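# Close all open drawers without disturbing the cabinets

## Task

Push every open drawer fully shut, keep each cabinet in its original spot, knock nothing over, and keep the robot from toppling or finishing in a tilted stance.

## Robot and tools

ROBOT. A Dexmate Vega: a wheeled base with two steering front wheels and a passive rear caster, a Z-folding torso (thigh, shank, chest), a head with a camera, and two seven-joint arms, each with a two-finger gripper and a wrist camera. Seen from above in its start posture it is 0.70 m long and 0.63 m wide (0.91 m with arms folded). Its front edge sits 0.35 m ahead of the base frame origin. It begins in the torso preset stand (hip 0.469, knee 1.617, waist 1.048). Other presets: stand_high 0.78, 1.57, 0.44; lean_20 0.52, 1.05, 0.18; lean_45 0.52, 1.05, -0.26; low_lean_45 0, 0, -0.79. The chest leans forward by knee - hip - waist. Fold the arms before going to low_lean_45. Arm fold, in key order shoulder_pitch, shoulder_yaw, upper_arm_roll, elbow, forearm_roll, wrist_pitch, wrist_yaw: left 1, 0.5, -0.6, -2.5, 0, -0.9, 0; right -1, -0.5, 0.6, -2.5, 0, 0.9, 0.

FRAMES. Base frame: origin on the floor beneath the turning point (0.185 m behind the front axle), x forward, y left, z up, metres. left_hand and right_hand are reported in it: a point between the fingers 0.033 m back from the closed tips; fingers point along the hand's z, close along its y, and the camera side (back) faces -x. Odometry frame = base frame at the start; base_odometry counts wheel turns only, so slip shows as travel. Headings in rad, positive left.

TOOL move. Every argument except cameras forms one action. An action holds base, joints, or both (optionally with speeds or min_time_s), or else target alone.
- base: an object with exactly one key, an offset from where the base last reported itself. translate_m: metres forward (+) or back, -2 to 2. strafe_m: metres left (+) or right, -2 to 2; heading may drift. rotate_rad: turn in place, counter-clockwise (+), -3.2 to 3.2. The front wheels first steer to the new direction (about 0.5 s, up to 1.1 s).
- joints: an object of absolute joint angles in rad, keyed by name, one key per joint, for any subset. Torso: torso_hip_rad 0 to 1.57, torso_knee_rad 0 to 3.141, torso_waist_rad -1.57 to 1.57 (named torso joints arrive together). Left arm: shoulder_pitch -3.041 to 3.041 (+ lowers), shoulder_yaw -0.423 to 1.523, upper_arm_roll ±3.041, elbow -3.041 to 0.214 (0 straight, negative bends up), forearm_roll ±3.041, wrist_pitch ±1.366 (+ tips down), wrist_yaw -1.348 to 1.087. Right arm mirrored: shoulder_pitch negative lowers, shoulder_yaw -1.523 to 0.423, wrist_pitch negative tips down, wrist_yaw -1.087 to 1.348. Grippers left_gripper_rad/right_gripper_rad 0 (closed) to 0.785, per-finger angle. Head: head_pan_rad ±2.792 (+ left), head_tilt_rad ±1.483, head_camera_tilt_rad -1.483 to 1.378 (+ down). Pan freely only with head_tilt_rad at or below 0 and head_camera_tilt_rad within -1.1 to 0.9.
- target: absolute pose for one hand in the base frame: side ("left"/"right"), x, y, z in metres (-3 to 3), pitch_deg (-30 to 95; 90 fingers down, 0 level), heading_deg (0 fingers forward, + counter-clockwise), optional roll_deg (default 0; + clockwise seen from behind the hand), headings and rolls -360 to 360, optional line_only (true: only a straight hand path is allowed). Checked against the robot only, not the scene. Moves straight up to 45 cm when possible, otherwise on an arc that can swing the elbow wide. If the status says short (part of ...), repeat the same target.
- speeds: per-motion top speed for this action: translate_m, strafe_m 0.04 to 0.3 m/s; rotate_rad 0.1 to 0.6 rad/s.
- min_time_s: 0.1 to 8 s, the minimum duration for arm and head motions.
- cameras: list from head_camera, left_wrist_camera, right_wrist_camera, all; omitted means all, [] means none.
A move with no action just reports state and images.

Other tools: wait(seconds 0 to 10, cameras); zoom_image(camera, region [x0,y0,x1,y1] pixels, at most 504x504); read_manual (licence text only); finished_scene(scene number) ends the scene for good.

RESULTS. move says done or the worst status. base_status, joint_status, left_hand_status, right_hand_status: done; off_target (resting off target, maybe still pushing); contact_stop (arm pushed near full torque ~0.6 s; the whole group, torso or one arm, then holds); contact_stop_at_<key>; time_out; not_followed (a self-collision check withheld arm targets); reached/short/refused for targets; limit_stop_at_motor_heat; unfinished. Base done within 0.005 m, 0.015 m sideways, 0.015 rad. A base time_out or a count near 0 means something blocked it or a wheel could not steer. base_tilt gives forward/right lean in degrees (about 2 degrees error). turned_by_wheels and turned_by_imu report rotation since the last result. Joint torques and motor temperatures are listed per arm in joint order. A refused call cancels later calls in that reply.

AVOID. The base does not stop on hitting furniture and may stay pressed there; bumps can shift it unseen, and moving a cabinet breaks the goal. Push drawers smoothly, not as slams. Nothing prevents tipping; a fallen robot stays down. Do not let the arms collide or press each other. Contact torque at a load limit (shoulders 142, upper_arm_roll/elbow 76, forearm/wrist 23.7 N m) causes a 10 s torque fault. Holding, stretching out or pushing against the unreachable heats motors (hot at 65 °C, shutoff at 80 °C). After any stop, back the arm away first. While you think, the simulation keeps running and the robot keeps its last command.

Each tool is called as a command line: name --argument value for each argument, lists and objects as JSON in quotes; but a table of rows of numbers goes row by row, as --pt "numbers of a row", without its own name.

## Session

move --joints '{"head_camera_tilt_rad":0.25}'

move --joints '{"head_pan_rad":-1.2}' --cameras '["head_camera"]'

move --joints '{"head_pan_rad":-2.4}' --cameras '["head_camera"]'

move --joints '{"head_pan_rad":2.4}' --cameras '["head_camera"]'

move --joints '{"head_pan_rad":1.2}' --cameras '["head_camera"]'

Scene clock: 0.80 s.
Joint torques (N m): left_arm=[6.78 2.04 -2.17 -5.47 -0.04 -3.11 0.17] | right_arm=[-2.4 1.32 -0.53 -4.72 -0.11 2.45 0.06]
Motor temperatures (°C): left_arm=[27 30 30 30 34 38 35] | right_arm=[29 28 29 31 34 34 35]
move: done
base_odometry: x=+0.000 y=+0.000 heading=+0.000
turned_by_wheels: +0.000
turned_by_imu: +0.000
base_tilt: forward=+0.6 right=-0.1
base_status: not commanded
joint_positions: torso_hip_rad=+0.469 torso_knee_rad=+1.617 torso_waist_rad=+1.048 left_shoulder_pitch_rad=+2.199 left_shoulder_yaw_rad=+0.001 left_upper_arm_roll_rad=-0.010 left_elbow_rad=-1.084 left_forearm_roll_rad=+0.015 left_wrist_pitch_rad=-0.506 left_wrist_yaw_rad=-0.016 left_gripper_rad=+0.005 right_shoulder_pitch_rad=-2.184 right_shoulder_yaw_rad=+0.007 right_upper_arm_roll_rad=+0.010 right_elbow_rad=-1.115 right_forearm_roll_rad=+0.008 right_wrist_pitch_rad=+0.481 right_wrist_yaw_rad=-0.008 right_gripper_rad=+0.005 head_pan_rad=+0.000 head_tilt_rad=+0.000 head_camera_tilt_rad=+0.250
joint_status: all done
chest: x=-0.0111 y=+0.0000 z=+1.4155 quat_wxyz=(+0.999, +0.000, +0.050, +0.000) (m; base frame)
left_hand: x=+0.1921 y=+0.2282 z=+0.6022 quat_wxyz=(+0.417, +0.009, +0.909, -0.003) pitch_deg=+40.7 heading_deg=-1.0 roll_deg=+0.2 back=up (m; base frame)
right_hand: x=+0.2143 y=-0.2374 z=+0.6092 quat_wxyz=(+0.427, +0.011, +0.904, -0.007) pitch_deg=+39.5 heading_deg=-1.6 roll_deg=-0.2 back=up (m; base frame)
pictures: head_camera, left_wrist_camera, right_wrist_camera
Images, in order (width x height): head_camera 896x560, left_wrist_camera 672x420, right_wrist_camera 672x420.

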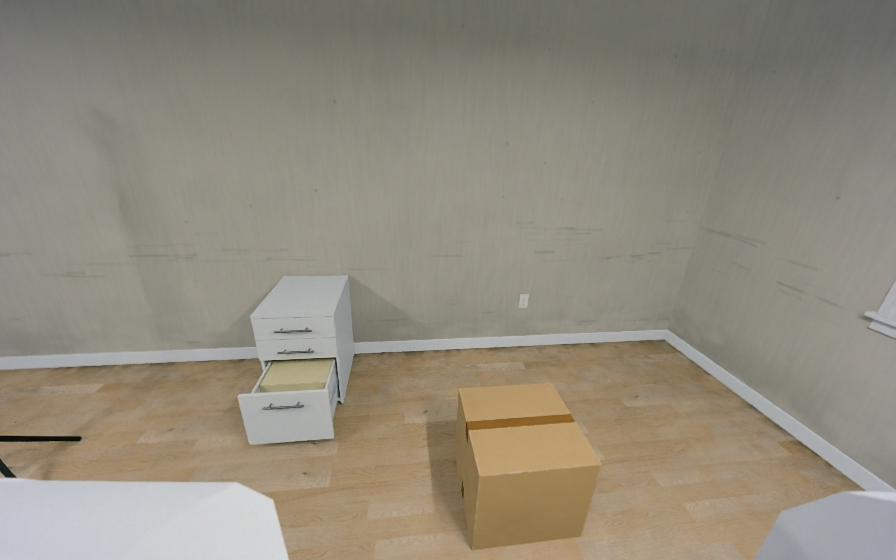

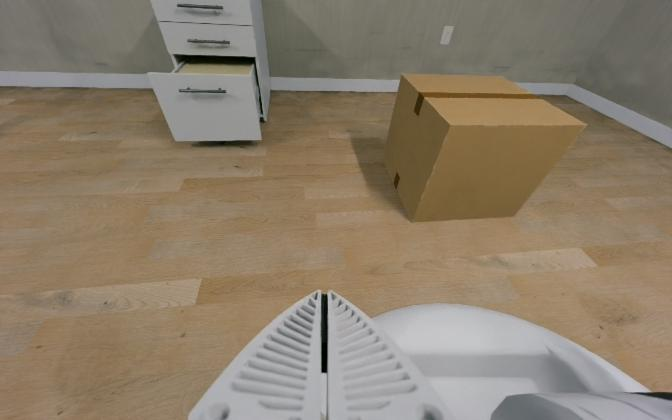

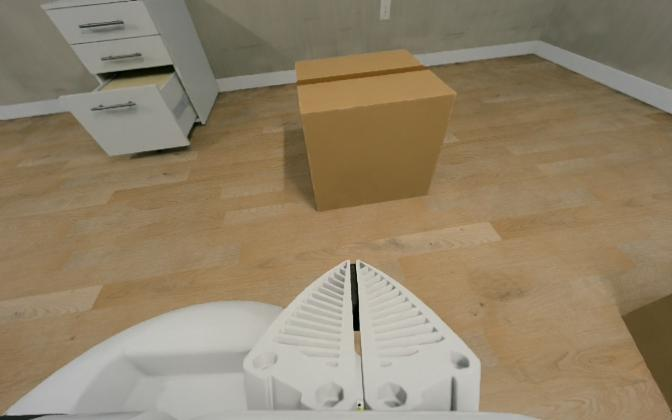

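Scene clock: 2.27 s.
Joint torques (N m): left_arm=[6.86 0.06 -1.11 -6.53 0.06 -1.74 0.16] | right_arm=[-2.71 0.11 -0.39 -5.32 -0.02 1.97 0.02]
Motor temperatures (°C): left_arm=[27 30 30 30 34 38 35] | right_arm=[29 28 29 31 34 35 35]
move: done
base_odometry: x=+0.000 y=+0.000 heading=+0.000
turned_by_wheels: +0.000
turned_by_imu: +0.000
base_tilt: forward=+0.6 right=-0.1
base_status: not commanded
joint_positions: torso_hip_rad=+0.469 torso_knee_rad=+1.617 torso_waist_rad=+1.048 left_shoulder_pitch_rad=+2.199 left_shoulder_yaw_rad=+0.001 left_upper_arm_roll_rad=-0.010 left_elbow_rad=-1.084 left_forearm_roll_rad=+0.015 left_wrist_pitch_rad=-0.506 left_wrist_yaw_rad=-0.016 left_gripper_rad=+0.005 right_shoulder_pitch_rad=-2.184 right_shoulder_yaw_rad=+0.007 right_upper_arm_roll_rad=+0.010 right_elbow_rad=-1.115 right_forearm_roll_rad=+0.008 right_wrist_pitch_rad=+0.481 right_wrist_yaw_rad=-0.008 right_gripper_rad=+0.005 head_pan_rad=-1.200 head_tilt_rad=+0.000 head_camera_tilt_rad=+0.250
joint_status: all done
chest: x=-0.0111 y=+0.0000 z=+1.4155 quat_wxyz=(+0.999, +0.000, +0.050, +0.000) (m; base frame)
left_hand: x=+0.1921 y=+0.2282 z=+0.6022 quat_wxyz=(+0.417, +0.009, +0.909, -0.003) pitch_deg=+40.7 heading_deg=-1.0 roll_deg=+0.2 back=up (m; base frame)
right_hand: x=+0.2143 y=-0.2374 z=+0.6092 quat_wxyz=(+0.427, +0.011, +0.904, -0.007) pitch_deg=+39.5 heading_deg=-1.6 roll_deg=-0.2 back=up (m; base frame)
pictures: head_camera
Images, in order (width x height): head_camera 896x560.

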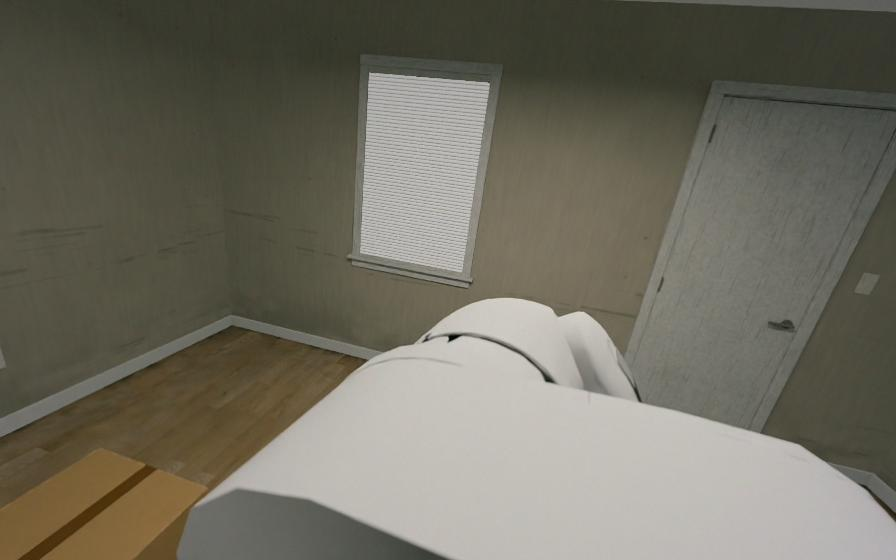

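Scene clock: 3.73 s.
Joint torques (N m): left_arm=[5.78 -0.81 -0.97 -5.49 0.27 -2.23 0.02] | right_arm=[-2.03 0.27 -0.69 -5.63 -0.13 2.03 0.02]
Motor temperatures (°C): left_arm=[27 30 30 30 34 38 35] | right_arm=[29 28 29 31 34 35 35]
move: done
base_odometry: x=+0.000 y=+0.000 heading=+0.000
turned_by_wheels: +0.000
turned_by_imu: +0.000
base_tilt: forward=+0.6 right=-0.1
base_status: not commanded
joint_positions: torso_hip_rad=+0.469 torso_knee_rad=+1.617 torso_waist_rad=+1.048 left_shoulder_pitch_rad=+2.199 left_shoulder_yaw_rad=+0.001 left_upper_arm_roll_rad=-0.010 left_elbow_rad=-1.084 left_forearm_roll_rad=+0.015 left_wrist_pitch_rad=-0.506 left_wrist_yaw_rad=-0.016 left_gripper_rad=+0.005 right_shoulder_pitch_rad=-2.184 right_shoulder_yaw_rad=+0.007 right_upper_arm_roll_rad=+0.010 right_elbow_rad=-1.115 right_forearm_roll_rad=+0.008 right_wrist_pitch_rad=+0.481 right_wrist_yaw_rad=-0.008 right_gripper_rad=+0.005 head_pan_rad=-2.400 head_tilt_rad=+0.000 head_camera_tilt_rad=+0.250
joint_status: all done
chest: x=-0.0111 y=+0.0000 z=+1.4155 quat_wxyz=(+0.999, +0.000, +0.050, +0.000) (m; base frame)
left_hand: x=+0.1921 y=+0.2282 z=+0.6022 quat_wxyz=(+0.417, +0.009, +0.909, -0.003) pitch_deg=+40.7 heading_deg=-1.0 roll_deg=+0.2 back=up (m; base frame)
right_hand: x=+0.2143 y=-0.2374 z=+0.6092 quat_wxyz=(+0.427, +0.011, +0.904, -0.007) pitch_deg=+39.5 heading_deg=-1.6 roll_deg=-0.2 back=up (m; base frame)
pictures: head_camera
Images, in order (width x height): head_camera 896x560.

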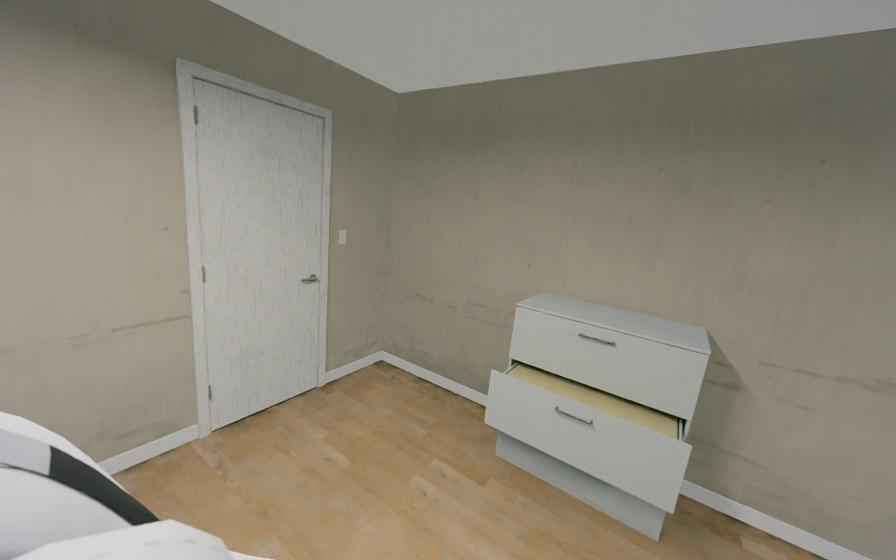

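Scene clock: 7.60 s.
Joint torques (N m): left_arm=[6.07 0.85 -1.39 -4.67 -0.4 -1.73 -0.23] | right_arm=[-1.65 0.79 -0.53 -4.32 -0.09 2.07 -0.03]
Motor temperatures (°C): left_arm=[27 30 30 30 34 38 35] | right_arm=[29 28 29 31 34 35 35]
move: done
base_odometry: x=+0.000 y=+0.000 heading=+0.000
turned_by_wheels: +0.000
turned_by_imu: +0.001
base_tilt: forward=+0.6 right=-0.1
base_status: not commanded
joint_positions: torso_hip_rad=+0.469 torso_knee_rad=+1.617 torso_waist_rad=+1.048 left_shoulder_pitch_rad=+2.199 left_shoulder_yaw_rad=+0.001 left_upper_arm_roll_rad=-0.010 left_elbow_rad=-1.084 left_forearm_roll_rad=+0.015 left_wrist_pitch_rad=-0.506 left_wrist_yaw_rad=-0.016 left_gripper_rad=+0.005 right_shoulder_pitch_rad=-2.184 right_shoulder_yaw_rad=+0.007 right_upper_arm_roll_rad=+0.010 right_elbow_rad=-1.115 right_forearm_roll_rad=+0.008 right_wrist_pitch_rad=+0.481 right_wrist_yaw_rad=-0.008 right_gripper_rad=+0.005 head_pan_rad=+2.400 head_tilt_rad=+0.000 head_camera_tilt_rad=+0.250
joint_status: all done
chest: x=-0.0111 y=+0.0000 z=+1.4155 quat_wxyz=(+0.999, +0.000, +0.050, +0.000) (m; base frame)
left_hand: x=+0.1921 y=+0.2282 z=+0.6022 quat_wxyz=(+0.417, +0.009, +0.909, -0.003) pitch_deg=+40.7 heading_deg=-1.0 roll_deg=+0.2 back=up (m; base frame)
right_hand: x=+0.2143 y=-0.2374 z=+0.6092 quat_wxyz=(+0.427, +0.011, +0.904, -0.007) pitch_deg=+39.5 heading_deg=-1.6 roll_deg=-0.2 back=up (m; base frame)
pictures: head_camera
Images, in order (width x height): head_camera 896x560.

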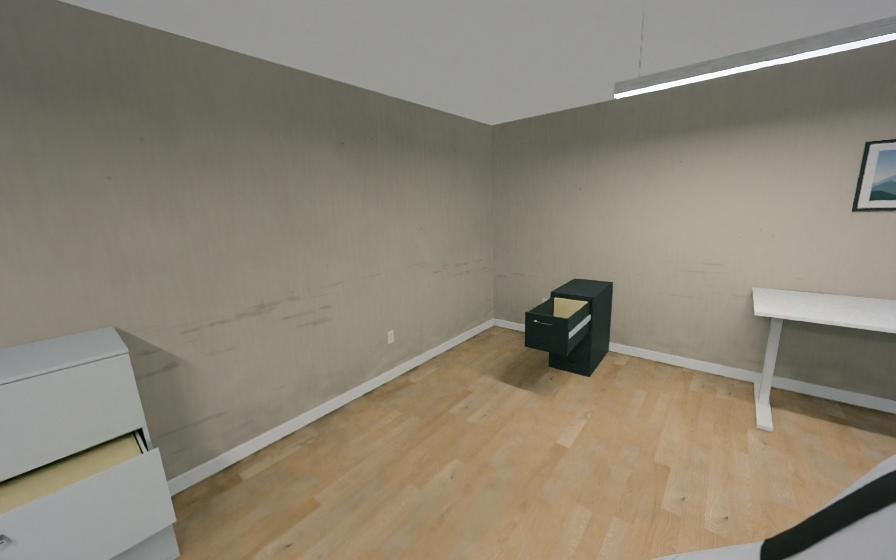

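Scene clock: 9.07 s.
Joint torques (N m): left_arm=[4.97 1.26 -0.56 -2.83 -0.49 -1.12 -0.26] | right_arm=[-1.99 -0.37 -0.27 -3.84 0.06 1.98 0]
Motor temperatures (°C): left_arm=[27 30 30 30 34 38 35] | right_arm=[29 28 29 31 34 35 35]
move: done
base_odometry: x=+0.000 y=+0.000 heading=+0.000
turned_by_wheels: +0.000
turned_by_imu: +0.000
base_tilt: forward=+0.6 right=-0.1
base_status: not commanded
joint_positions: torso_hip_rad=+0.469 torso_knee_rad=+1.617 torso_waist_rad=+1.048 left_shoulder_pitch_rad=+2.199 left_shoulder_yaw_rad=+0.001 left_upper_arm_roll_rad=-0.010 left_elbow_rad=-1.084 left_forearm_roll_rad=+0.015 left_wrist_pitch_rad=-0.506 left_wrist_yaw_rad=-0.016 left_gripper_rad=+0.005 right_shoulder_pitch_rad=-2.184 right_shoulder_yaw_rad=+0.007 right_upper_arm_roll_rad=+0.010 right_elbow_rad=-1.115 right_forearm_roll_rad=+0.008 right_wrist_pitch_rad=+0.481 right_wrist_yaw_rad=-0.008 right_gripper_rad=+0.005 head_pan_rad=+1.200 head_tilt_rad=+0.000 head_camera_tilt_rad=+0.250
joint_status: all done
chest: x=-0.0111 y=+0.0000 z=+1.4155 quat_wxyz=(+0.999, +0.000, +0.050, +0.000) (m; base frame)
left_hand: x=+0.1921 y=+0.2282 z=+0.6022 quat_wxyz=(+0.417, +0.009, +0.909, -0.003) pitch_deg=+40.7 heading_deg=-1.0 roll_deg=+0.2 back=up (m; base frame)
right_hand: x=+0.2143 y=-0.2374 z=+0.6092 quat_wxyz=(+0.427, +0.011, +0.904, -0.007) pitch_deg=+39.5 heading_deg=-1.6 roll_deg=-0.2 back=up (m; base frame)
pictures: head_camera
Images, in order (width x height): head_camera 896x560.

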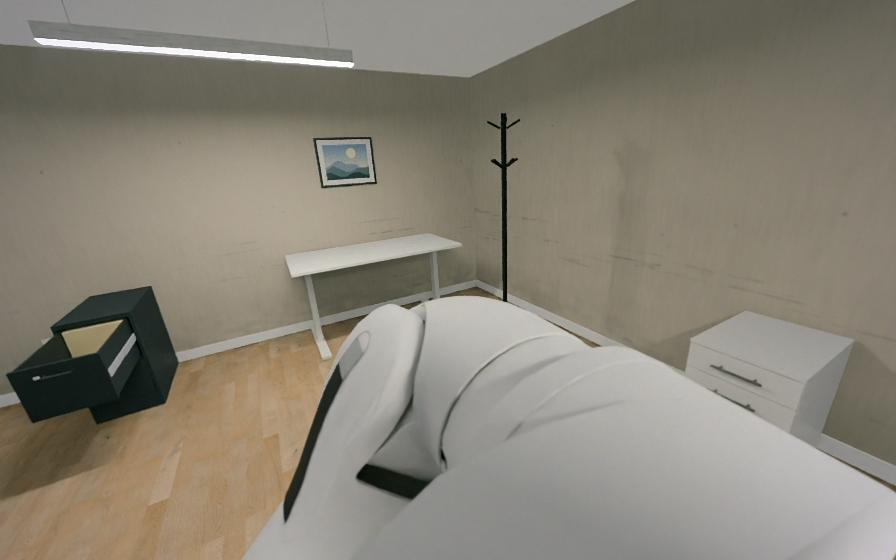

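move --base '{"strafe_m":0.8}' --joints '{"head_pan_rad":0,"head_camera_tilt_rad":0.3}' --cameras '[]'

move --target '{"side":"left","x":0.4,"y":0.27,"z":0.75,"pitch_deg":20,"heading_deg":0}' --cameras '[]'

move --target '{"side":"left","x":0.6,"y":0.2,"z":0.87,"pitch_deg":0,"heading_deg":0}' --cameras '[]'

move --target '{"side":"right","x":0.4,"y":-0.27,"z":0.75,"pitch_deg":20,"heading_deg":0}' --cameras '[]'

move --target '{"side":"right","x":0.6,"y":-0.2,"z":0.87,"pitch_deg":0,"heading_deg":0}' --cameras '[]'

move --joints '{"torso_hip_rad":0,"torso_knee_rad":0.6,"torso_waist_rad":0.3}'

Scene clock: 34.53 s.
Joint torques (N m): left_arm=[3.08 2.98 -0.09 -4.64 0.21 -2.39 0.22] | right_arm=[-2.78 0.54 -0.67 -5.15 -0.16 2.25 0.16]
Motor temperatures (°C): left_arm=[27 30 30 30 34 38 35] | right_arm=[29 28 29 31 34 35 35]
move: done
base_odometry: x=-0.007 y=+0.798 heading=+0.011
turned_by_wheels: +0.011
turned_by_imu: +0.006
base_tilt: forward=+0.6 right=+0.0
base_status: done
joint_positions: torso_hip_rad=+0.469 torso_knee_rad=+1.617 torso_waist_rad=+1.048 left_shoulder_pitch_rad=+2.199 left_shoulder_yaw_rad=+0.001 left_upper_arm_roll_rad=-0.010 left_elbow_rad=-1.084 left_forearm_roll_rad=+0.015 left_wrist_pitch_rad=-0.506 left_wrist_yaw_rad=-0.016 left_gripper_rad=+0.005 right_shoulder_pitch_rad=-2.184 right_shoulder_yaw_rad=+0.007 right_upper_arm_roll_rad=+0.010 right_elbow_rad=-1.115 right_forearm_roll_rad=+0.008 right_wrist_pitch_rad=+0.481 right_wrist_yaw_rad=-0.008 right_gripper_rad=+0.005 head_pan_rad=+0.000 head_tilt_rad=+0.000 head_camera_tilt_rad=+0.300
joint_status: all done
chest: x=-0.0111 y=+0.0000 z=+1.4155 quat_wxyz=(+0.999, +0.000, +0.050, +0.000) (m; base frame)
left_hand: x=+0.1921 y=+0.2282 z=+0.6022 quat_wxyz=(+0.417, +0.009, +0.909, -0.003) pitch_deg=+40.7 heading_deg=-1.0 roll_deg=+0.2 back=up (m; base frame)
right_hand: x=+0.2143 y=-0.2374 z=+0.6092 quat_wxyz=(+0.427, +0.011, +0.904, -0.007) pitch_deg=+39.5 heading_deg=-1.6 roll_deg=-0.2 back=up (m; base frame)
pictures: none
No camera images: "cameras" was empty.

Scene clock: 37.10 s.
Joint torques (N m): left_arm=[-4.19 2.29 -3.63 -8.79 -0.61 -2.15 -0.37] | right_arm=[-2.33 0.94 -0.6 -5.07 -0.06 1.72 -0.01]
Motor temperatures (°C): left_arm=[27 30 30 30 34 38 35] | right_arm=[29 28 29 31 34 35 35]
move: done
base_odometry: x=-0.007 y=+0.798 heading=+0.011
turned_by_wheels: +0.000
turned_by_imu: +0.000
base_tilt: forward=+0.6 right=-0.1
base_status: not commanded
joint_positions: torso_hip_rad=+0.469 torso_knee_rad=+1.617 torso_waist_rad=+1.048 left_shoulder_pitch_rad=+2.068 left_shoulder_yaw_rad=+0.042 left_upper_arm_roll_rad=-0.059 left_elbow_rad=-1.315 left_forearm_roll_rad=-0.062 left_wrist_pitch_rad=-0.488 left_wrist_yaw_rad=-0.077 left_gripper_rad=+0.005 right_shoulder_pitch_rad=-2.184 right_shoulder_yaw_rad=+0.007 right_upper_arm_roll_rad=+0.010 right_elbow_rad=-1.115 right_forearm_roll_rad=+0.008 right_wrist_pitch_rad=+0.481 right_wrist_yaw_rad=-0.008 right_gripper_rad=+0.005 head_pan_rad=+0.000 head_tilt_rad=+0.000 head_camera_tilt_rad=+0.300
joint_status: not commanded
chest: x=-0.0111 y=+0.0000 z=+1.4155 quat_wxyz=(+0.999, +0.000, +0.050, +0.000) (m; base frame)
left_hand: x=+0.3936 y=+0.2686 z=+0.7440 quat_wxyz=(+0.568, +0.000, +0.823, +0.000) pitch_deg=+20.7 heading_deg=+0.0 roll_deg=+0.0 back=up (m; base frame)
left_hand_status: reached (straight line, planned for 1.3 s): 9 mm and 0.7 deg off.
right_hand: x=+0.2143 y=-0.2374 z=+0.6092 quat_wxyz=(+0.427, +0.011, +0.904, -0.007) pitch_deg=+39.5 heading_deg=-1.6 roll_deg=-0.2 back=up (m; base frame)
pictures: none
No camera images: "cameras" was empty.

Scene clock: 40.87 s.
Joint torques (N m): left_arm=[-14.8 2.82 1.04 -9.16 0.21 -2.92 0.69] | right_arm=[-2.22 0.11 -0.69 -4.65 -0.05 2.17 0.04]
Motor temperatures (°C): left_arm=[27 30 30 30 34 38 35] | right_arm=[29 28 29 31 34 35 35]
move: done
base_odometry: x=-0.007 y=+0.798 heading=+0.011
turned_by_wheels: +0.000
turned_by_imu: +0.001
base_tilt: forward=+0.7 right=-0.1
base_status: not commanded
joint_positions: torso_hip_rad=+0.469 torso_knee_rad=+1.617 torso_waist_rad=+1.048 left_shoulder_pitch_rad=+1.486 left_shoulder_yaw_rad=+0.156 left_upper_arm_roll_rad=+0.412 left_elbow_rad=-0.799 left_forearm_roll_rad=-0.208 left_wrist_pitch_rad=-0.835 left_wrist_yaw_rad=+0.262 left_gripper_rad=+0.005 right_shoulder_pitch_rad=-2.184 right_shoulder_yaw_rad=+0.007 right_upper_arm_roll_rad=+0.010 right_elbow_rad=-1.115 right_forearm_roll_rad=+0.008 right_wrist_pitch_rad=+0.481 right_wrist_yaw_rad=-0.008 right_gripper_rad=+0.005 head_pan_rad=+0.000 head_tilt_rad=+0.000 head_camera_tilt_rad=+0.300
joint_status: not commanded
chest: x=-0.0111 y=+0.0000 z=+1.4155 quat_wxyz=(+0.999, +0.000, +0.050, +0.000) (m; base frame)
left_hand: x=+0.5982 y=+0.1998 z=+0.8681 quat_wxyz=(+0.706, +0.000, +0.709, -0.001) pitch_deg=+0.2 heading_deg=+0.0 roll_deg=-0.1 back=up (m; base frame)
left_hand_status: reached (checked arc [the straight line was blocked], planned for 2.2 s): 3 mm and 0.3 deg off.
right_hand: x=+0.2143 y=-0.2374 z=+0.6092 quat_wxyz=(+0.427, +0.011, +0.904, -0.007) pitch_deg=+39.5 heading_deg=-1.6 roll_deg=-0.2 back=up (m; base frame)
pictures: none
No camera images: "cameras" was empty.

Scene clock: 43.27 s.
Joint torques (N m): left_arm=[-13.29 -0.03 2.31 -11.06 -0.52 -3.9 0.66] | right_arm=[7.02 -2.49 4.77 -9.11 0.56 2.62 0.36]
Motor temperatures (°C): left_arm=[27 30 30 30 34 38 35] | right_arm=[29 28 29 31 34 35 35]
move: done
base_odometry: x=-0.007 y=+0.798 heading=+0.011
turned_by_wheels: +0.000
turned_by_imu: +0.000
base_tilt: forward=+0.7 right=-0.1
base_status: not commanded
joint_positions: torso_hip_rad=+0.469 torso_knee_rad=+1.617 torso_waist_rad=+1.048 left_shoulder_pitch_rad=+1.481 left_shoulder_yaw_rad=+0.157 left_upper_arm_roll_rad=+0.417 left_elbow_rad=-0.794 left_forearm_roll_rad=-0.210 left_wrist_pitch_rad=-0.838 left_wrist_yaw_rad=+0.265 left_gripper_rad=+0.005 right_shoulder_pitch_rad=-2.069 right_shoulder_yaw_rad=-0.050 right_upper_arm_roll_rad=+0.049 right_elbow_rad=-1.315 right_forearm_roll_rad=+0.069 right_wrist_pitch_rad=+0.488 right_wrist_yaw_rad=+0.068 right_gripper_rad=+0.005 head_pan_rad=+0.000 head_tilt_rad=+0.000 head_camera_tilt_rad=+0.300
joint_status: not commanded
chest: x=-0.0111 y=+0.0000 z=+1.4155 quat_wxyz=(+0.999, +0.000, +0.050, +0.000) (m; base frame)
left_hand: x=+0.5998 y=+0.2000 z=+0.8697 quat_wxyz=(+0.707, +0.000, +0.707, +0.000) pitch_deg=+0.0 heading_deg=+0.0 roll_deg=+0.0 back=up (m; base frame)
right_hand: x=+0.3933 y=-0.2687 z=+0.7434 quat_wxyz=(+0.568, +0.001, +0.823, +0.000) pitch_deg=+20.8 heading_deg=-0.1 roll_deg=+0.0 back=up (m; base frame)
right_hand_status: reached (straight line, planned for 1.1 s): 10 mm and 0.8 deg off.
pictures: none
No camera images: "cameras" was empty.

Scene clock: 47.13 s.
Joint torques (N m): left_arm=[-10.39 2.09 -0.26 -8.3 0.14 -1.98 0.49] | right_arm=[17.28 0.18 -2.15 -4.05 -0.31 2.98 -0.24]
Motor temperatures (°C): left_arm=[27 30 30 30 34 38 35] | right_arm=[29 28 29 31 34 35 35]
move: done
base_odometry: x=-0.007 y=+0.798 heading=+0.011
turned_by_wheels: +0.000
turned_by_imu: +0.001
base_tilt: forward=+0.6 right=-0.1
base_status: not commanded
joint_positions: torso_hip_rad=+0.469 torso_knee_rad=+1.617 torso_waist_rad=+1.048 left_shoulder_pitch_rad=+1.481 left_shoulder_yaw_rad=+0.157 left_upper_arm_roll_rad=+0.417 left_elbow_rad=-0.794 left_forearm_roll_rad=-0.210 left_wrist_pitch_rad=-0.838 left_wrist_yaw_rad=+0.265 left_gripper_rad=+0.005 right_shoulder_pitch_rad=-1.455 right_shoulder_yaw_rad=-0.221 right_upper_arm_roll_rad=-0.560 right_elbow_rad=-0.798 right_forearm_roll_rad=+0.305 right_wrist_pitch_rad=+0.852 right_wrist_yaw_rad=-0.335 right_gripper_rad=+0.005 head_pan_rad=+0.000 head_tilt_rad=+0.000 head_camera_tilt_rad=+0.300
joint_status: not commanded
chest: x=-0.0111 y=+0.0000 z=+1.4155 quat_wxyz=(+0.999, +0.000, +0.050, +0.000) (m; base frame)
left_hand: x=+0.5998 y=+0.2000 z=+0.8697 quat_wxyz=(+0.707, +0.000, +0.707, +0.000) pitch_deg=+0.0 heading_deg=+0.0 roll_deg=+0.0 back=up (m; base frame)
right_hand: x=+0.5982 y=-0.1994 z=+0.8682 quat_wxyz=(+0.706, +0.000, +0.709, +0.001) pitch_deg=+0.2 heading_deg=+0.0 roll_deg=+0.1 back=up (m; base frame)
right_hand_status: reached (checked arc [the straight line was blocked], planned for 2.3 s): 3 mm and 0.3 deg off.
pictures: none
No camera images: "cameras" was empty.

Scene clock: 52.17 s.
Joint torques (N m): left_arm=[-6.22 2.11 1.95 -7.53 -0.09 -3.5 -0.01] | right_arm=[11.56 -2.22 -3.17 -3.64 -0.28 2.54 -0.19]
Motor temperatures (°C): left_arm=[27 30 30 30 34 39 35] | right_arm=[29 28 29 31 34 35 35]
move: done
base_odometry: x=-0.007 y=+0.798 heading=+0.011
turned_by_wheels: +0.000
turned_by_imu: +0.001
base_tilt: forward=+0.6 right=+0.0
base_status: not commanded
joint_positions: torso_hip_rad=+0.000 torso_knee_rad=+0.600 torso_waist_rad=+0.300 left_shoulder_pitch_rad=+1.481 left_shoulder_yaw_rad=+0.157 left_upper_arm_roll_rad=+0.417 left_elbow_rad=-0.794 left_forearm_roll_rad=-0.210 left_wrist_pitch_rad=-0.838 left_wrist_yaw_rad=+0.265 left_gripper_rad=+0.005 right_shoulder_pitch_rad=-1.449 right_shoulder_yaw_rad=-0.223 right_upper_arm_roll_rad=-0.566 right_elbow_rad=-0.793 right_forearm_roll_rad=+0.307 right_wrist_pitch_rad=+0.856 right_wrist_yaw_rad=-0.339 right_gripper_rad=+0.005 head_pan_rad=+0.000 head_tilt_rad=+0.000 head_camera_tilt_rad=+0.300
joint_status: all done
chest: x=-0.0448 y=+0.0000 z=+1.1384 quat_wxyz=(+0.989, +0.000, +0.149, +0.000) (m; base frame)
left_hand: x=+0.4456 y=+0.2000 z=+0.4822 quat_wxyz=(+0.633, +0.000, +0.774, +0.000) pitch_deg=+11.5 heading_deg=+0.0 roll_deg=+0.0 back=up (m; base frame)
right_hand: x=+0.4456 y=-0.2001 z=+0.4822 quat_wxyz=(+0.633, +0.000, +0.774, +0.000) pitch_deg=+11.5 heading_deg=+0.0 roll_deg=+0.0 back=up (m; base frame)
pictures: head_camera, left_wrist_camera, right_wrist_camera
Images, in order (width x height): head_camera 896x560, left_wrist_camera 672x420, right_wrist_camera 672x420.

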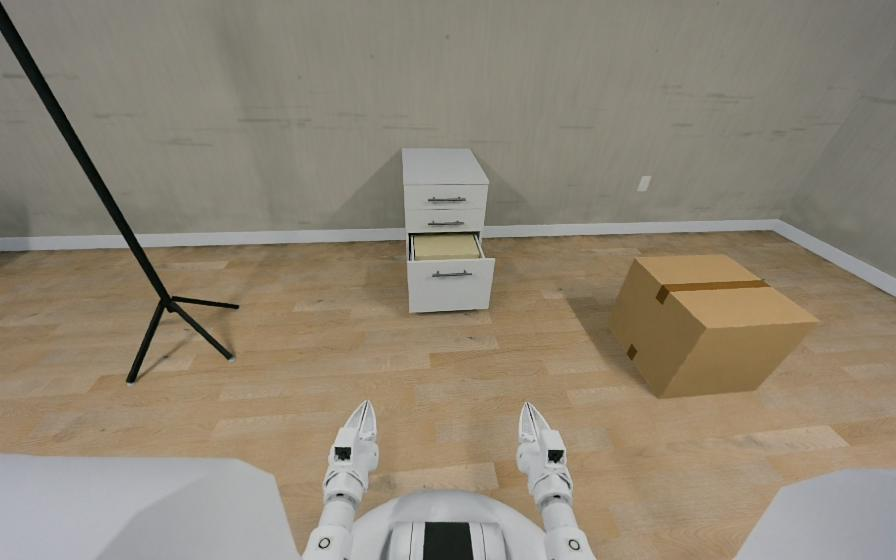

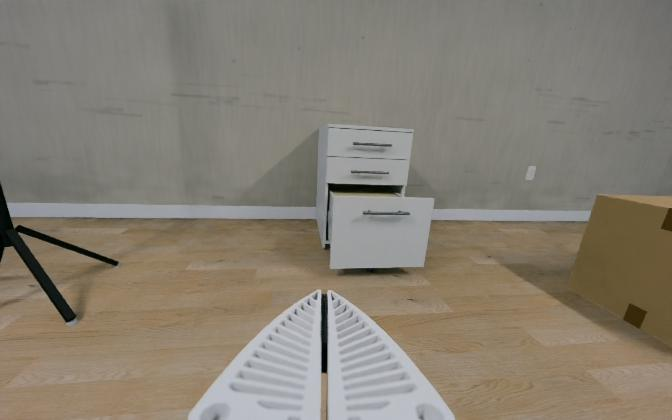

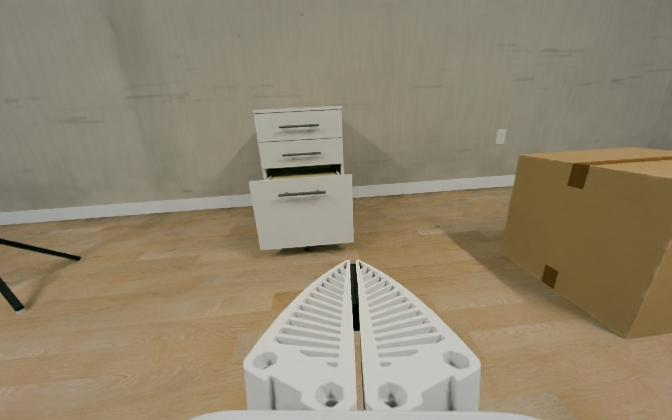

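move --target '{"side":"left","x":0.58,"y":0.2,"z":0.75,"pitch_deg":0,"heading_deg":0}' --cameras '[]'

move --target '{"side":"right","x":0.58,"y":-0.2,"z":0.75,"pitch_deg":0,"heading_deg":0}' --cameras '[]'

move --base '{"rotate_rad":0.03}' --cameras '[]'

move --base '{"strafe_m":-0.05}' --cameras '[]'

move --joints '{"torso_hip_rad":0,"torso_knee_rad":0.3,"torso_waist_rad":-0.3,"head_camera_tilt_rad":0.1}'

Scene clock: 71.47 s.
Joint torques (N m): left_arm=[-11.34 0.9 -6.31 -15.32 -0.27 -1.73 0.41] | right_arm=[11.46 -2.2 -3.04 -3.33 -0.31 3.09 -0.12]
Motor temperatures (°C): left_arm=[27 30 30 30 34 39 35] | right_arm=[30 28 29 31 34 36 35]
move: done
base_odometry: x=-0.007 y=+0.798 heading=+0.011
turned_by_wheels: +0.000
turned_by_imu: +0.001
base_tilt: forward=+0.7 right=-0.1
base_status: not commanded
joint_positions: torso_hip_rad=+0.000 torso_knee_rad=+0.600 torso_waist_rad=+0.300 left_shoulder_pitch_rad=+1.558 left_shoulder_yaw_rad=+0.354 left_upper_arm_roll_rad=+0.307 left_elbow_rad=-1.805 left_forearm_roll_rad=-0.238 left_wrist_pitch_rad=-0.150 left_wrist_yaw_rad=+0.368 left_gripper_rad=+0.005 right_shoulder_pitch_rad=-1.449 right_shoulder_yaw_rad=-0.223 right_upper_arm_roll_rad=-0.566 right_elbow_rad=-0.793 right_forearm_roll_rad=+0.307 right_wrist_pitch_rad=+0.856 right_wrist_yaw_rad=-0.339 right_gripper_rad=+0.005 head_pan_rad=+0.000 head_tilt_rad=+0.000 head_camera_tilt_rad=+0.300
joint_status: not commanded
chest: x=-0.0447 y=+0.0000 z=+1.1384 quat_wxyz=(+0.989, +0.000, +0.149, +0.000) (m; base frame)
left_hand: x=+0.5789 y=+0.1999 z=+0.7469 quat_wxyz=(+0.706, +0.000, +0.708, +0.000) pitch_deg=+0.2 heading_deg=+0.0 roll_deg=+0.0 back=up (m; base frame)
left_hand_status: reached (straight line, planned for 3.5 s): 3 mm and 0.2 deg off.
right_hand: x=+0.4456 y=-0.2001 z=+0.4822 quat_wxyz=(+0.633, +0.000, +0.774, +0.000) pitch_deg=+11.5 heading_deg=+0.0 roll_deg=+0.0 back=up (m; base frame)
pictures: none
No camera images: "cameras" was empty.

Scene clock: 76.57 s.
Joint torques (N m): left_arm=[-9.41 1.17 -7.39 -15.23 0.54 -2.46 -0.19] | right_arm=[14.84 -2.63 9 -12.32 -0.73 2.52 -0.2]
Motor temperatures (°C): left_arm=[27 30 30 31 34 39 35] | right_arm=[30 28 29 31 34 36 35]
move: done
base_odometry: x=-0.007 y=+0.798 heading=+0.011
turned_by_wheels: +0.000
turned_by_imu: +0.001
base_tilt: forward=+0.7 right=-0.1
base_status: not commanded
joint_positions: torso_hip_rad=+0.000 torso_knee_rad=+0.600 torso_waist_rad=+0.300 left_shoulder_pitch_rad=+1.557 left_shoulder_yaw_rad=+0.355 left_upper_arm_roll_rad=+0.306 left_elbow_rad=-1.811 left_forearm_roll_rad=-0.238 left_wrist_pitch_rad=-0.145 left_wrist_yaw_rad=+0.368 left_gripper_rad=+0.005 right_shoulder_pitch_rad=-1.504 right_shoulder_yaw_rad=-0.500 right_upper_arm_roll_rad=-0.427 right_elbow_rad=-1.803 right_forearm_roll_rad=+0.344 right_wrist_pitch_rad=+0.195 right_wrist_yaw_rad=-0.493 right_gripper_rad=+0.005 head_pan_rad=+0.000 head_tilt_rad=+0.000 head_camera_tilt_rad=+0.300
joint_status: not commanded
chest: x=-0.0447 y=+0.0000 z=+1.1384 quat_wxyz=(+0.989, +0.000, +0.149, +0.000) (m; base frame)
left_hand: x=+0.5799 y=+0.1998 z=+0.7495 quat_wxyz=(+0.707, +0.000, +0.707, +0.000) pitch_deg=+0.0 heading_deg=+0.0 roll_deg=+0.0 back=up (m; base frame)
right_hand: x=+0.5788 y=-0.2000 z=+0.7466 quat_wxyz=(+0.706, +0.000, +0.708, +0.000) pitch_deg=+0.2 heading_deg=+0.0 roll_deg=+0.0 back=up (m; base frame)
right_hand_status: reached (straight line, planned for 3.5 s): 4 mm and 0.2 deg off.
pictures: none
No camera images: "cameras" was empty.

Scene clock: 77.63 s.
Joint torques (N m): left_arm=[-8.3 2.64 -7.26 -15.4 0.63 -1.76 0.22] | right_arm=[14.36 -4.04 8.65 -12.31 -0.87 2.34 -0.13]
Motor temperatures (°C): left_arm=[27 30 30 31 34 39 35] | right_arm=[30 28 29 31 34 36 35]
move: done
base_odometry: x=-0.007 y=+0.798 heading=+0.041
turned_by_wheels: +0.030
turned_by_imu: +0.029
base_tilt: forward=+0.7 right=-0.1
base_status: done
joint_positions: torso_hip_rad=+0.000 torso_knee_rad=+0.600 torso_waist_rad=+0.300 left_shoulder_pitch_rad=+1.557 left_shoulder_yaw_rad=+0.355 left_upper_arm_roll_rad=+0.306 left_elbow_rad=-1.811 left_forearm_roll_rad=-0.238 left_wrist_pitch_rad=-0.145 left_wrist_yaw_rad=+0.368 left_gripper_rad=+0.005 right_shoulder_pitch_rad=-1.503 right_shoulder_yaw_rad=-0.502 right_upper_arm_roll_rad=-0.426 right_elbow_rad=-1.808 right_forearm_roll_rad=+0.345 right_wrist_pitch_rad=+0.191 right_wrist_yaw_rad=-0.494 right_gripper_rad=+0.005 head_pan_rad=+0.000 head_tilt_rad=+0.000 head_camera_tilt_rad=+0.300
joint_status: not commanded
chest: x=-0.0447 y=+0.0000 z=+1.1384 quat_wxyz=(+0.989, +0.000, +0.149, +0.000) (m; base frame)
left_hand: x=+0.5799 y=+0.1999 z=+0.7495 quat_wxyz=(+0.707, +0.000, +0.707, +0.000) pitch_deg=+0.0 heading_deg=+0.0 roll_deg=+0.0 back=up (m; base frame)
right_hand: x=+0.5796 y=-0.1998 z=+0.7489 quat_wxyz=(+0.707, +0.000, +0.708, +0.000) pitch_deg=+0.1 heading_deg=+0.0 roll_deg=+0.0 back=up (m; base frame)
pictures: none
No camera images: "cameras" was empty.

Scene clock: 79.60 s.
Joint torques (N m): left_arm=[-9.74 0.04 -5.17 -14.76 1.25 -1.98 0.08] | right_arm=[14.44 -3.53 8.04 -12.16 -0.86 1.69 -0.05]
Motor temperatures (°C): left_arm=[27 30 30 31 34 39 35] | right_arm=[30 28 29 31 34 35 35]
move: done
base_odometry: x=-0.005 y=+0.748 heading=+0.040
turned_by_wheels: -0.001
turned_by_imu: +0.000
base_tilt: forward=+0.6 right=-0.1
base_status: done
joint_positions: torso_hip_rad=+0.000 torso_knee_rad=+0.600 torso_waist_rad=+0.300 left_shoulder_pitch_rad=+1.557 left_shoulder_yaw_rad=+0.355 left_upper_arm_roll_rad=+0.306 left_elbow_rad=-1.811 left_forearm_roll_rad=-0.238 left_wrist_pitch_rad=-0.145 left_wrist_yaw_rad=+0.368 left_gripper_rad=+0.005 right_shoulder_pitch_rad=-1.502 right_shoulder_yaw_rad=-0.502 right_upper_arm_roll_rad=-0.426 right_elbow_rad=-1.809 right_forearm_roll_rad=+0.345 right_wrist_pitch_rad=+0.190 right_wrist_yaw_rad=-0.494 right_gripper_rad=+0.005 head_pan_rad=+0.000 head_tilt_rad=+0.000 head_camera_tilt_rad=+0.300
joint_status: not commanded
chest: x=-0.0447 y=+0.0000 z=+1.1384 quat_wxyz=(+0.989, +0.000, +0.149, +0.000) (m; base frame)
left_hand: x=+0.5799 y=+0.1999 z=+0.7495 quat_wxyz=(+0.707, +0.000, +0.707, +0.000) pitch_deg=+0.0 heading_deg=+0.0 roll_deg=+0.0 back=up (m; base frame)
right_hand: x=+0.5797 y=-0.1998 z=+0.7493 quat_wxyz=(+0.707, +0.000, +0.708, +0.000) pitch_deg=+0.1 heading_deg=+0.0 roll_deg=+0.0 back=up (m; base frame)
pictures: none
No camera images: "cameras" was empty.

Scene clock: 83.10 s.
Joint torques (N m): left_arm=[-4.65 0.44 -6.6 -13.32 0.37 -1.35 0.52] | right_arm=[9.21 -3.46 6.31 -11.38 -0.89 1.85 0.03]
Motor temperatures (°C): left_arm=[27 30 30 31 34 39 35] | right_arm=[30 28 29 31 34 35 35]
move: done
base_odometry: x=-0.005 y=+0.748 heading=+0.040
turned_by_wheels: +0.000
turned_by_imu: +0.001
base_tilt: forward=+0.7 right=-0.1
base_status: not commanded
joint_positions: torso_hip_rad=+0.000 torso_knee_rad=+0.300 torso_waist_rad=-0.300 left_shoulder_pitch_rad=+1.557 left_shoulder_yaw_rad=+0.355 left_upper_arm_roll_rad=+0.306 left_elbow_rad=-1.811 left_forearm_roll_rad=-0.238 left_wrist_pitch_rad=-0.145 left_wrist_yaw_rad=+0.368 left_gripper_rad=+0.005 right_shoulder_pitch_rad=-1.502 right_shoulder_yaw_rad=-0.502 right_upper_arm_roll_rad=-0.426 right_elbow_rad=-1.809 right_forearm_roll_rad=+0.345 right_wrist_pitch_rad=+0.190 right_wrist_yaw_rad=-0.494 right_gripper_rad=+0.005 head_pan_rad=+0.000 head_tilt_rad=+0.000 head_camera_tilt_rad=+0.100
joint_status: all done
chest: x=+0.0036 y=+0.0000 z=+0.9995 quat_wxyz=(+0.955, +0.000, +0.296, +0.000) (m; base frame)
left_hand: x=+0.4854 y=+0.1999 z=+0.4434 quat_wxyz=(+0.593, +0.000, +0.805, +0.000) pitch_deg=+17.2 heading_deg=+0.0 roll_deg=+0.0 back=up (m; base frame)
right_hand: x=+0.4852 y=-0.1998 z=+0.4432 quat_wxyz=(+0.593, +0.000, +0.805, +0.000) pitch_deg=+17.3 heading_deg=+0.0 roll_deg=+0.0 back=up (m; base frame)
pictures: head_camera, left_wrist_camera, right_wrist_camera
Images, in order (width x height): head_camera 896x560, left_wrist_camera 672x420, right_wrist_camera 672x420.

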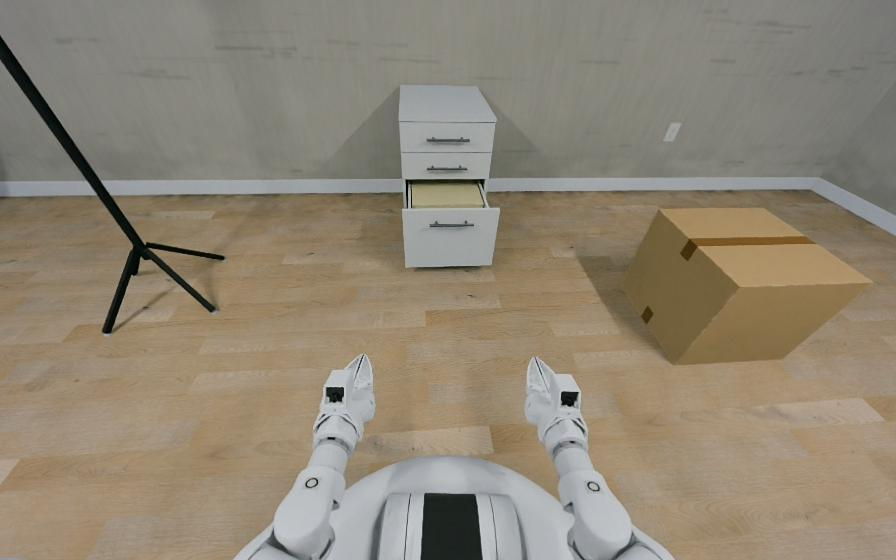

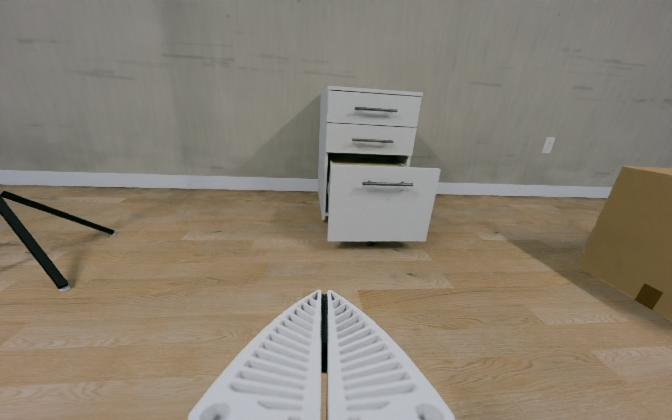

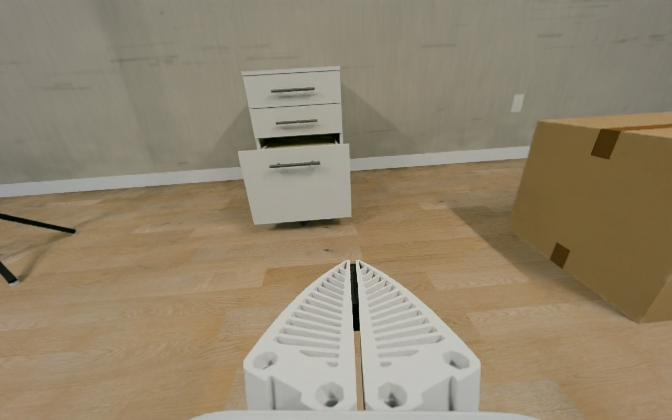

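Centred and square. Lower hands to z 0.25.

move --target '{"side":"left","x":0.6,"y":0.13,"z":0.24,"pitch_deg":30,"heading_deg":0}' --cameras '[]'

move --target '{"side":"right","x":0.6,"y":-0.13,"z":0.24,"pitch_deg":30,"heading_deg":0}'

Scene clock: 86.07 s.
Joint torques (N m): left_arm=[-7.08 2.04 -6.35 -15.97 0.08 -3.07 -0.35] | right_arm=[10.21 -3.2 6.42 -10.97 -0.85 2.35 -0.12]
Motor temperatures (°C): left_arm=[27 30 30 31 34 39 35] | right_arm=[30 28 29 31 34 35 35]
move: refused
base_odometry: x=-0.005 y=+0.748 heading=+0.040
turned_by_wheels: +0.000
turned_by_imu: +0.000
base_tilt: forward=+0.7 right=-0.1
base_status: not commanded
joint_positions: torso_hip_rad=+0.000 torso_knee_rad=+0.300 torso_waist_rad=-0.300 left_shoulder_pitch_rad=+1.557 left_shoulder_yaw_rad=+0.355 left_upper_arm_roll_rad=+0.306 left_elbow_rad=-1.811 left_forearm_roll_rad=-0.238 left_wrist_pitch_rad=-0.145 left_wrist_yaw_rad=+0.368 left_gripper_rad=+0.005 right_shoulder_pitch_rad=-1.502 right_shoulder_yaw_rad=-0.502 right_upper_arm_roll_rad=-0.426 right_elbow_rad=-1.809 right_forearm_roll_rad=+0.345 right_wrist_pitch_rad=+0.190 right_wrist_yaw_rad=-0.494 right_gripper_rad=+0.005 head_pan_rad=+0.000 head_tilt_rad=+0.000 head_camera_tilt_rad=+0.100
joint_status: not commanded
chest: x=+0.0036 y=+0.0000 z=+0.9995 quat_wxyz=(+0.955, +0.000, +0.296, +0.000) (m; base frame)
left_hand: x=+0.4854 y=+0.1999 z=+0.4434 quat_wxyz=(+0.593, +0.000, +0.805, +0.000) pitch_deg=+17.2 heading_deg=+0.0 roll_deg=+0.0 back=up (m; base frame)
left_hand_status: refused: no posture of the arm gets there (out of reach): the closest leaves the hand 1.5 cm and 1 deg from the pose. Nothing moved.
right_hand: x=+0.4852 y=-0.1998 z=+0.4432 quat_wxyz=(+0.593, +0.000, +0.805, +0.000) pitch_deg=+17.3 heading_deg=+0.0 roll_deg=+0.0 back=up (m; base frame)
pictures: none
No camera images: "cameras" was empty.

not run: a stop came earlier in this reply.

move --target '{"side":"left","x":0.6,"y":0.13,"z":0.25,"pitch_deg":38,"heading_deg":0}' --cameras '[]'

move --target '{"side":"right","x":0.6,"y":-0.13,"z":0.25,"pitch_deg":38,"heading_deg":0}'

Scene clock: 94.97 s.
Joint torques (N m): left_arm=[-14.5 -5.65 4.52 -11.18 -0.16 -3.26 -0.33] | right_arm=[9.51 -3.89 6.3 -11.09 -0.89 2.18 0.05]
Motor temperatures (°C): left_arm=[27 30 30 31 34 39 35] | right_arm=[30 28 29 32 34 35 35]
move: done
base_odometry: x=-0.005 y=+0.748 heading=+0.040
turned_by_wheels: +0.000
turned_by_imu: +0.001
base_tilt: forward=+0.7 right=+0.0
base_status: not commanded
joint_positions: torso_hip_rad=+0.000 torso_knee_rad=+0.300 torso_waist_rad=-0.300 left_shoulder_pitch_rad=+0.879 left_shoulder_yaw_rad=+0.039 left_upper_arm_roll_rad=+0.414 left_elbow_rad=-0.894 left_forearm_roll_rad=-0.306 left_wrist_pitch_rad=+0.024 left_wrist_yaw_rad=+0.294 left_gripper_rad=+0.005 right_shoulder_pitch_rad=-1.502 right_shoulder_yaw_rad=-0.502 right_upper_arm_roll_rad=-0.426 right_elbow_rad=-1.809 right_forearm_roll_rad=+0.345 right_wrist_pitch_rad=+0.190 right_wrist_yaw_rad=-0.494 right_gripper_rad=+0.005 head_pan_rad=+0.000 head_tilt_rad=+0.000 head_camera_tilt_rad=+0.100
joint_status: not commanded
chest: x=+0.0036 y=+0.0000 z=+0.9995 quat_wxyz=(+0.955, +0.000, +0.296, +0.000) (m; base frame)
left_hand: x=+0.5993 y=+0.1306 z=+0.2503 quat_wxyz=(+0.439, +0.000, +0.899, +0.000) pitch_deg=+38.0 heading_deg=+0.0 roll_deg=+0.0 back=up (m; base frame)
left_hand_status: reached (straight line, planned for 3.3 s): 1 mm and 0.1 deg off.
right_hand: x=+0.4852 y=-0.1998 z=+0.4432 quat_wxyz=(+0.593, +0.000, +0.805, +0.000) pitch_deg=+17.3 heading_deg=+0.0 roll_deg=+0.0 back=up (m; base frame)
pictures: none
No camera images: "cameras" was empty.

Scene clock: 99.77 s.
Joint torques (N m): left_arm=[-15.51 -1.88 2.87 -8.82 0.63 -2.71 -0.44] | right_arm=[16.25 5.68 4 -5.73 -0.98 1.63 0.31]
Motor temperatures (°C): left_arm=[28 30 30 31 34 39 35] | right_arm=[30 28 29 32 34 35 35]
move: done
base_odometry: x=-0.005 y=+0.748 heading=+0.040
turned_by_wheels: +0.000
turned_by_imu: +0.001
base_tilt: forward=+0.6 right=-0.1
base_status: not commanded
joint_positions: torso_hip_rad=+0.000 torso_knee_rad=+0.300 torso_waist_rad=-0.300 left_shoulder_pitch_rad=+0.875 left_shoulder_yaw_rad=+0.037 left_upper_arm_roll_rad=+0.414 left_elbow_rad=-0.888 left_forearm_roll_rad=-0.306 left_wrist_pitch_rad=+0.023 left_wrist_yaw_rad=+0.293 left_gripper_rad=+0.005 right_shoulder_pitch_rad=-0.885 right_shoulder_yaw_rad=-0.026 right_upper_arm_roll_rad=-0.387 right_elbow_rad=-0.895 right_forearm_roll_rad=+0.277 right_wrist_pitch_rad=-0.026 right_wrist_yaw_rad=-0.284 right_gripper_rad=+0.005 head_pan_rad=+0.000 head_tilt_rad=+0.000 head_camera_tilt_rad=+0.100
joint_status: not commanded
chest: x=+0.0036 y=+0.0000 z=+0.9995 quat_wxyz=(+0.955, +0.000, +0.296, +0.000) (m; base frame)
left_hand: x=+0.5997 y=+0.1302 z=+0.2497 quat_wxyz=(+0.438, +0.000, +0.899, +0.000) pitch_deg=+38.0 heading_deg=+0.0 roll_deg=+0.0 back=up (m; base frame)
right_hand: x=+0.5992 y=-0.1315 z=+0.2504 quat_wxyz=(+0.439, +0.000, +0.898, -0.001) pitch_deg=+37.9 heading_deg=-0.1 roll_deg=-0.1 back=up (m; base frame)
right_hand_status: reached (checked arc [the straight line was blocked], planned for 3.2 s): 2 mm and 0.1 deg off.
pictures: head_camera, left_wrist_camera, right_wrist_camera
Images, in order (width x height): head_camera 896x560, left_wrist_camera 672x420, right_wrist_camera 672x420.

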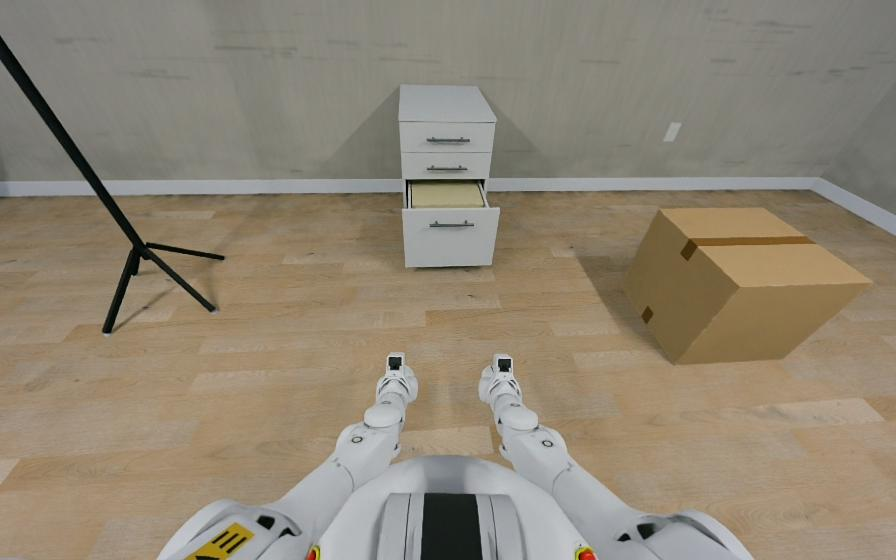

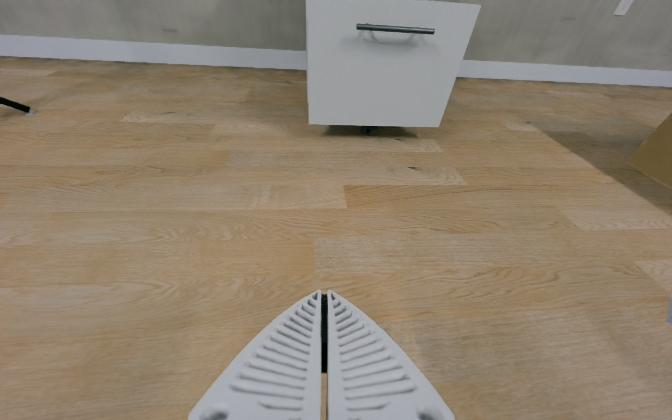

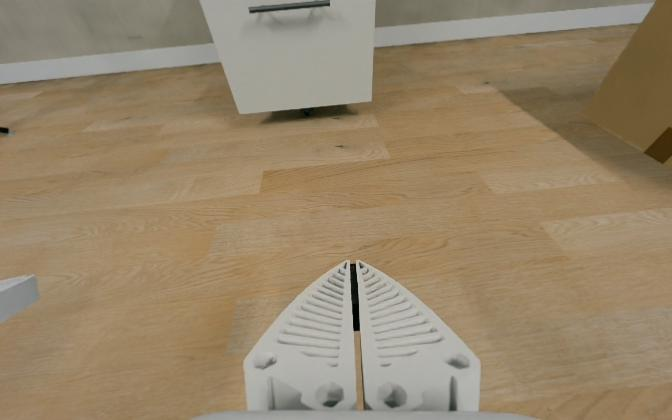

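move --base '{"translate_m":0.55}' --speeds '{"translate_m":0.15}' --joints '{"head_camera_tilt_rad":0.3}' --cameras '["head_camera"]'

Scene clock: 130.10 s.
Joint torques (N m): left_arm=[-14.5 -2.88 2.52 -9.45 0.49 -3.17 -0.59] | right_arm=[16.3 5.07 3.64 -5.33 -1.01 1.83 0.2]
Motor temperatures (°C): left_arm=[28 30 30 31 34 39 35] | right_arm=[31 28 29 31 34 35 35]
move: done
base_odometry: x=+0.545 y=+0.772 heading=+0.039
turned_by_wheels: +0.000
turned_by_imu: +0.000
base_tilt: forward=+0.7 right=-0.1
base_status: done
joint_positions: torso_hip_rad=+0.000 torso_knee_rad=+0.300 torso_waist_rad=-0.300 left_shoulder_pitch_rad=+0.875 left_shoulder_yaw_rad=+0.037 left_upper_arm_roll_rad=+0.414 left_elbow_rad=-0.888 left_forearm_roll_rad=-0.306 left_wrist_pitch_rad=+0.023 left_wrist_yaw_rad=+0.293 left_gripper_rad=+0.005 right_shoulder_pitch_rad=-0.881 right_shoulder_yaw_rad=-0.023 right_upper_arm_roll_rad=-0.387 right_elbow_rad=-0.889 right_forearm_roll_rad=+0.277 right_wrist_pitch_rad=-0.028 right_wrist_yaw_rad=-0.282 right_gripper_rad=+0.005 head_pan_rad=+0.000 head_tilt_rad=+0.000 head_camera_tilt_rad=+0.300
joint_status: all done
chest: x=+0.0036 y=+0.0000 z=+0.9995 quat_wxyz=(+0.955, +0.000, +0.296, +0.000) (m; base frame)
left_hand: x=+0.5997 y=+0.1302 z=+0.2497 quat_wxyz=(+0.438, +0.000, +0.899, +0.000) pitch_deg=+38.0 heading_deg=+0.0 roll_deg=+0.0 back=up (m; base frame)
right_hand: x=+0.5996 y=-0.1299 z=+0.2497 quat_wxyz=(+0.438, +0.000, +0.899, +0.000) pitch_deg=+38.0 heading_deg=+0.0 roll_deg=+0.0 back=up (m; base frame)
pictures: head_camera
Images, in order (width x height): head_camera 896x560.

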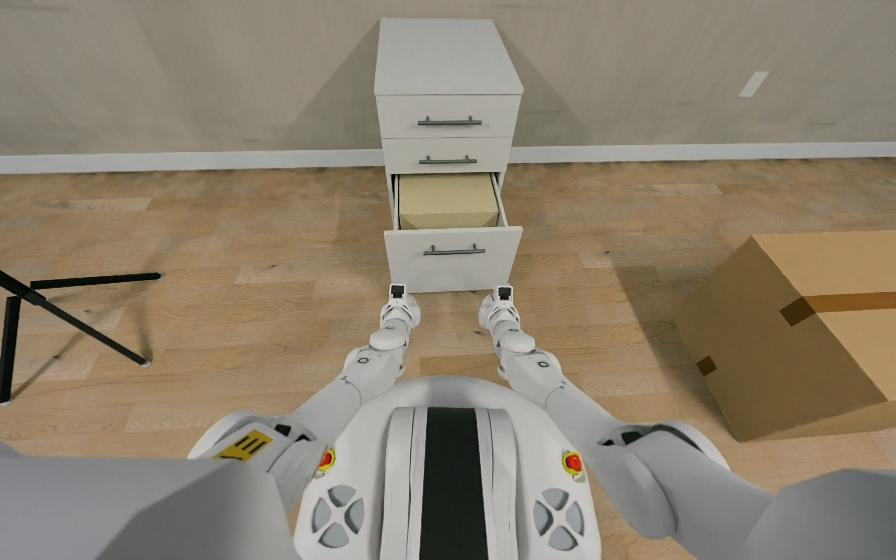

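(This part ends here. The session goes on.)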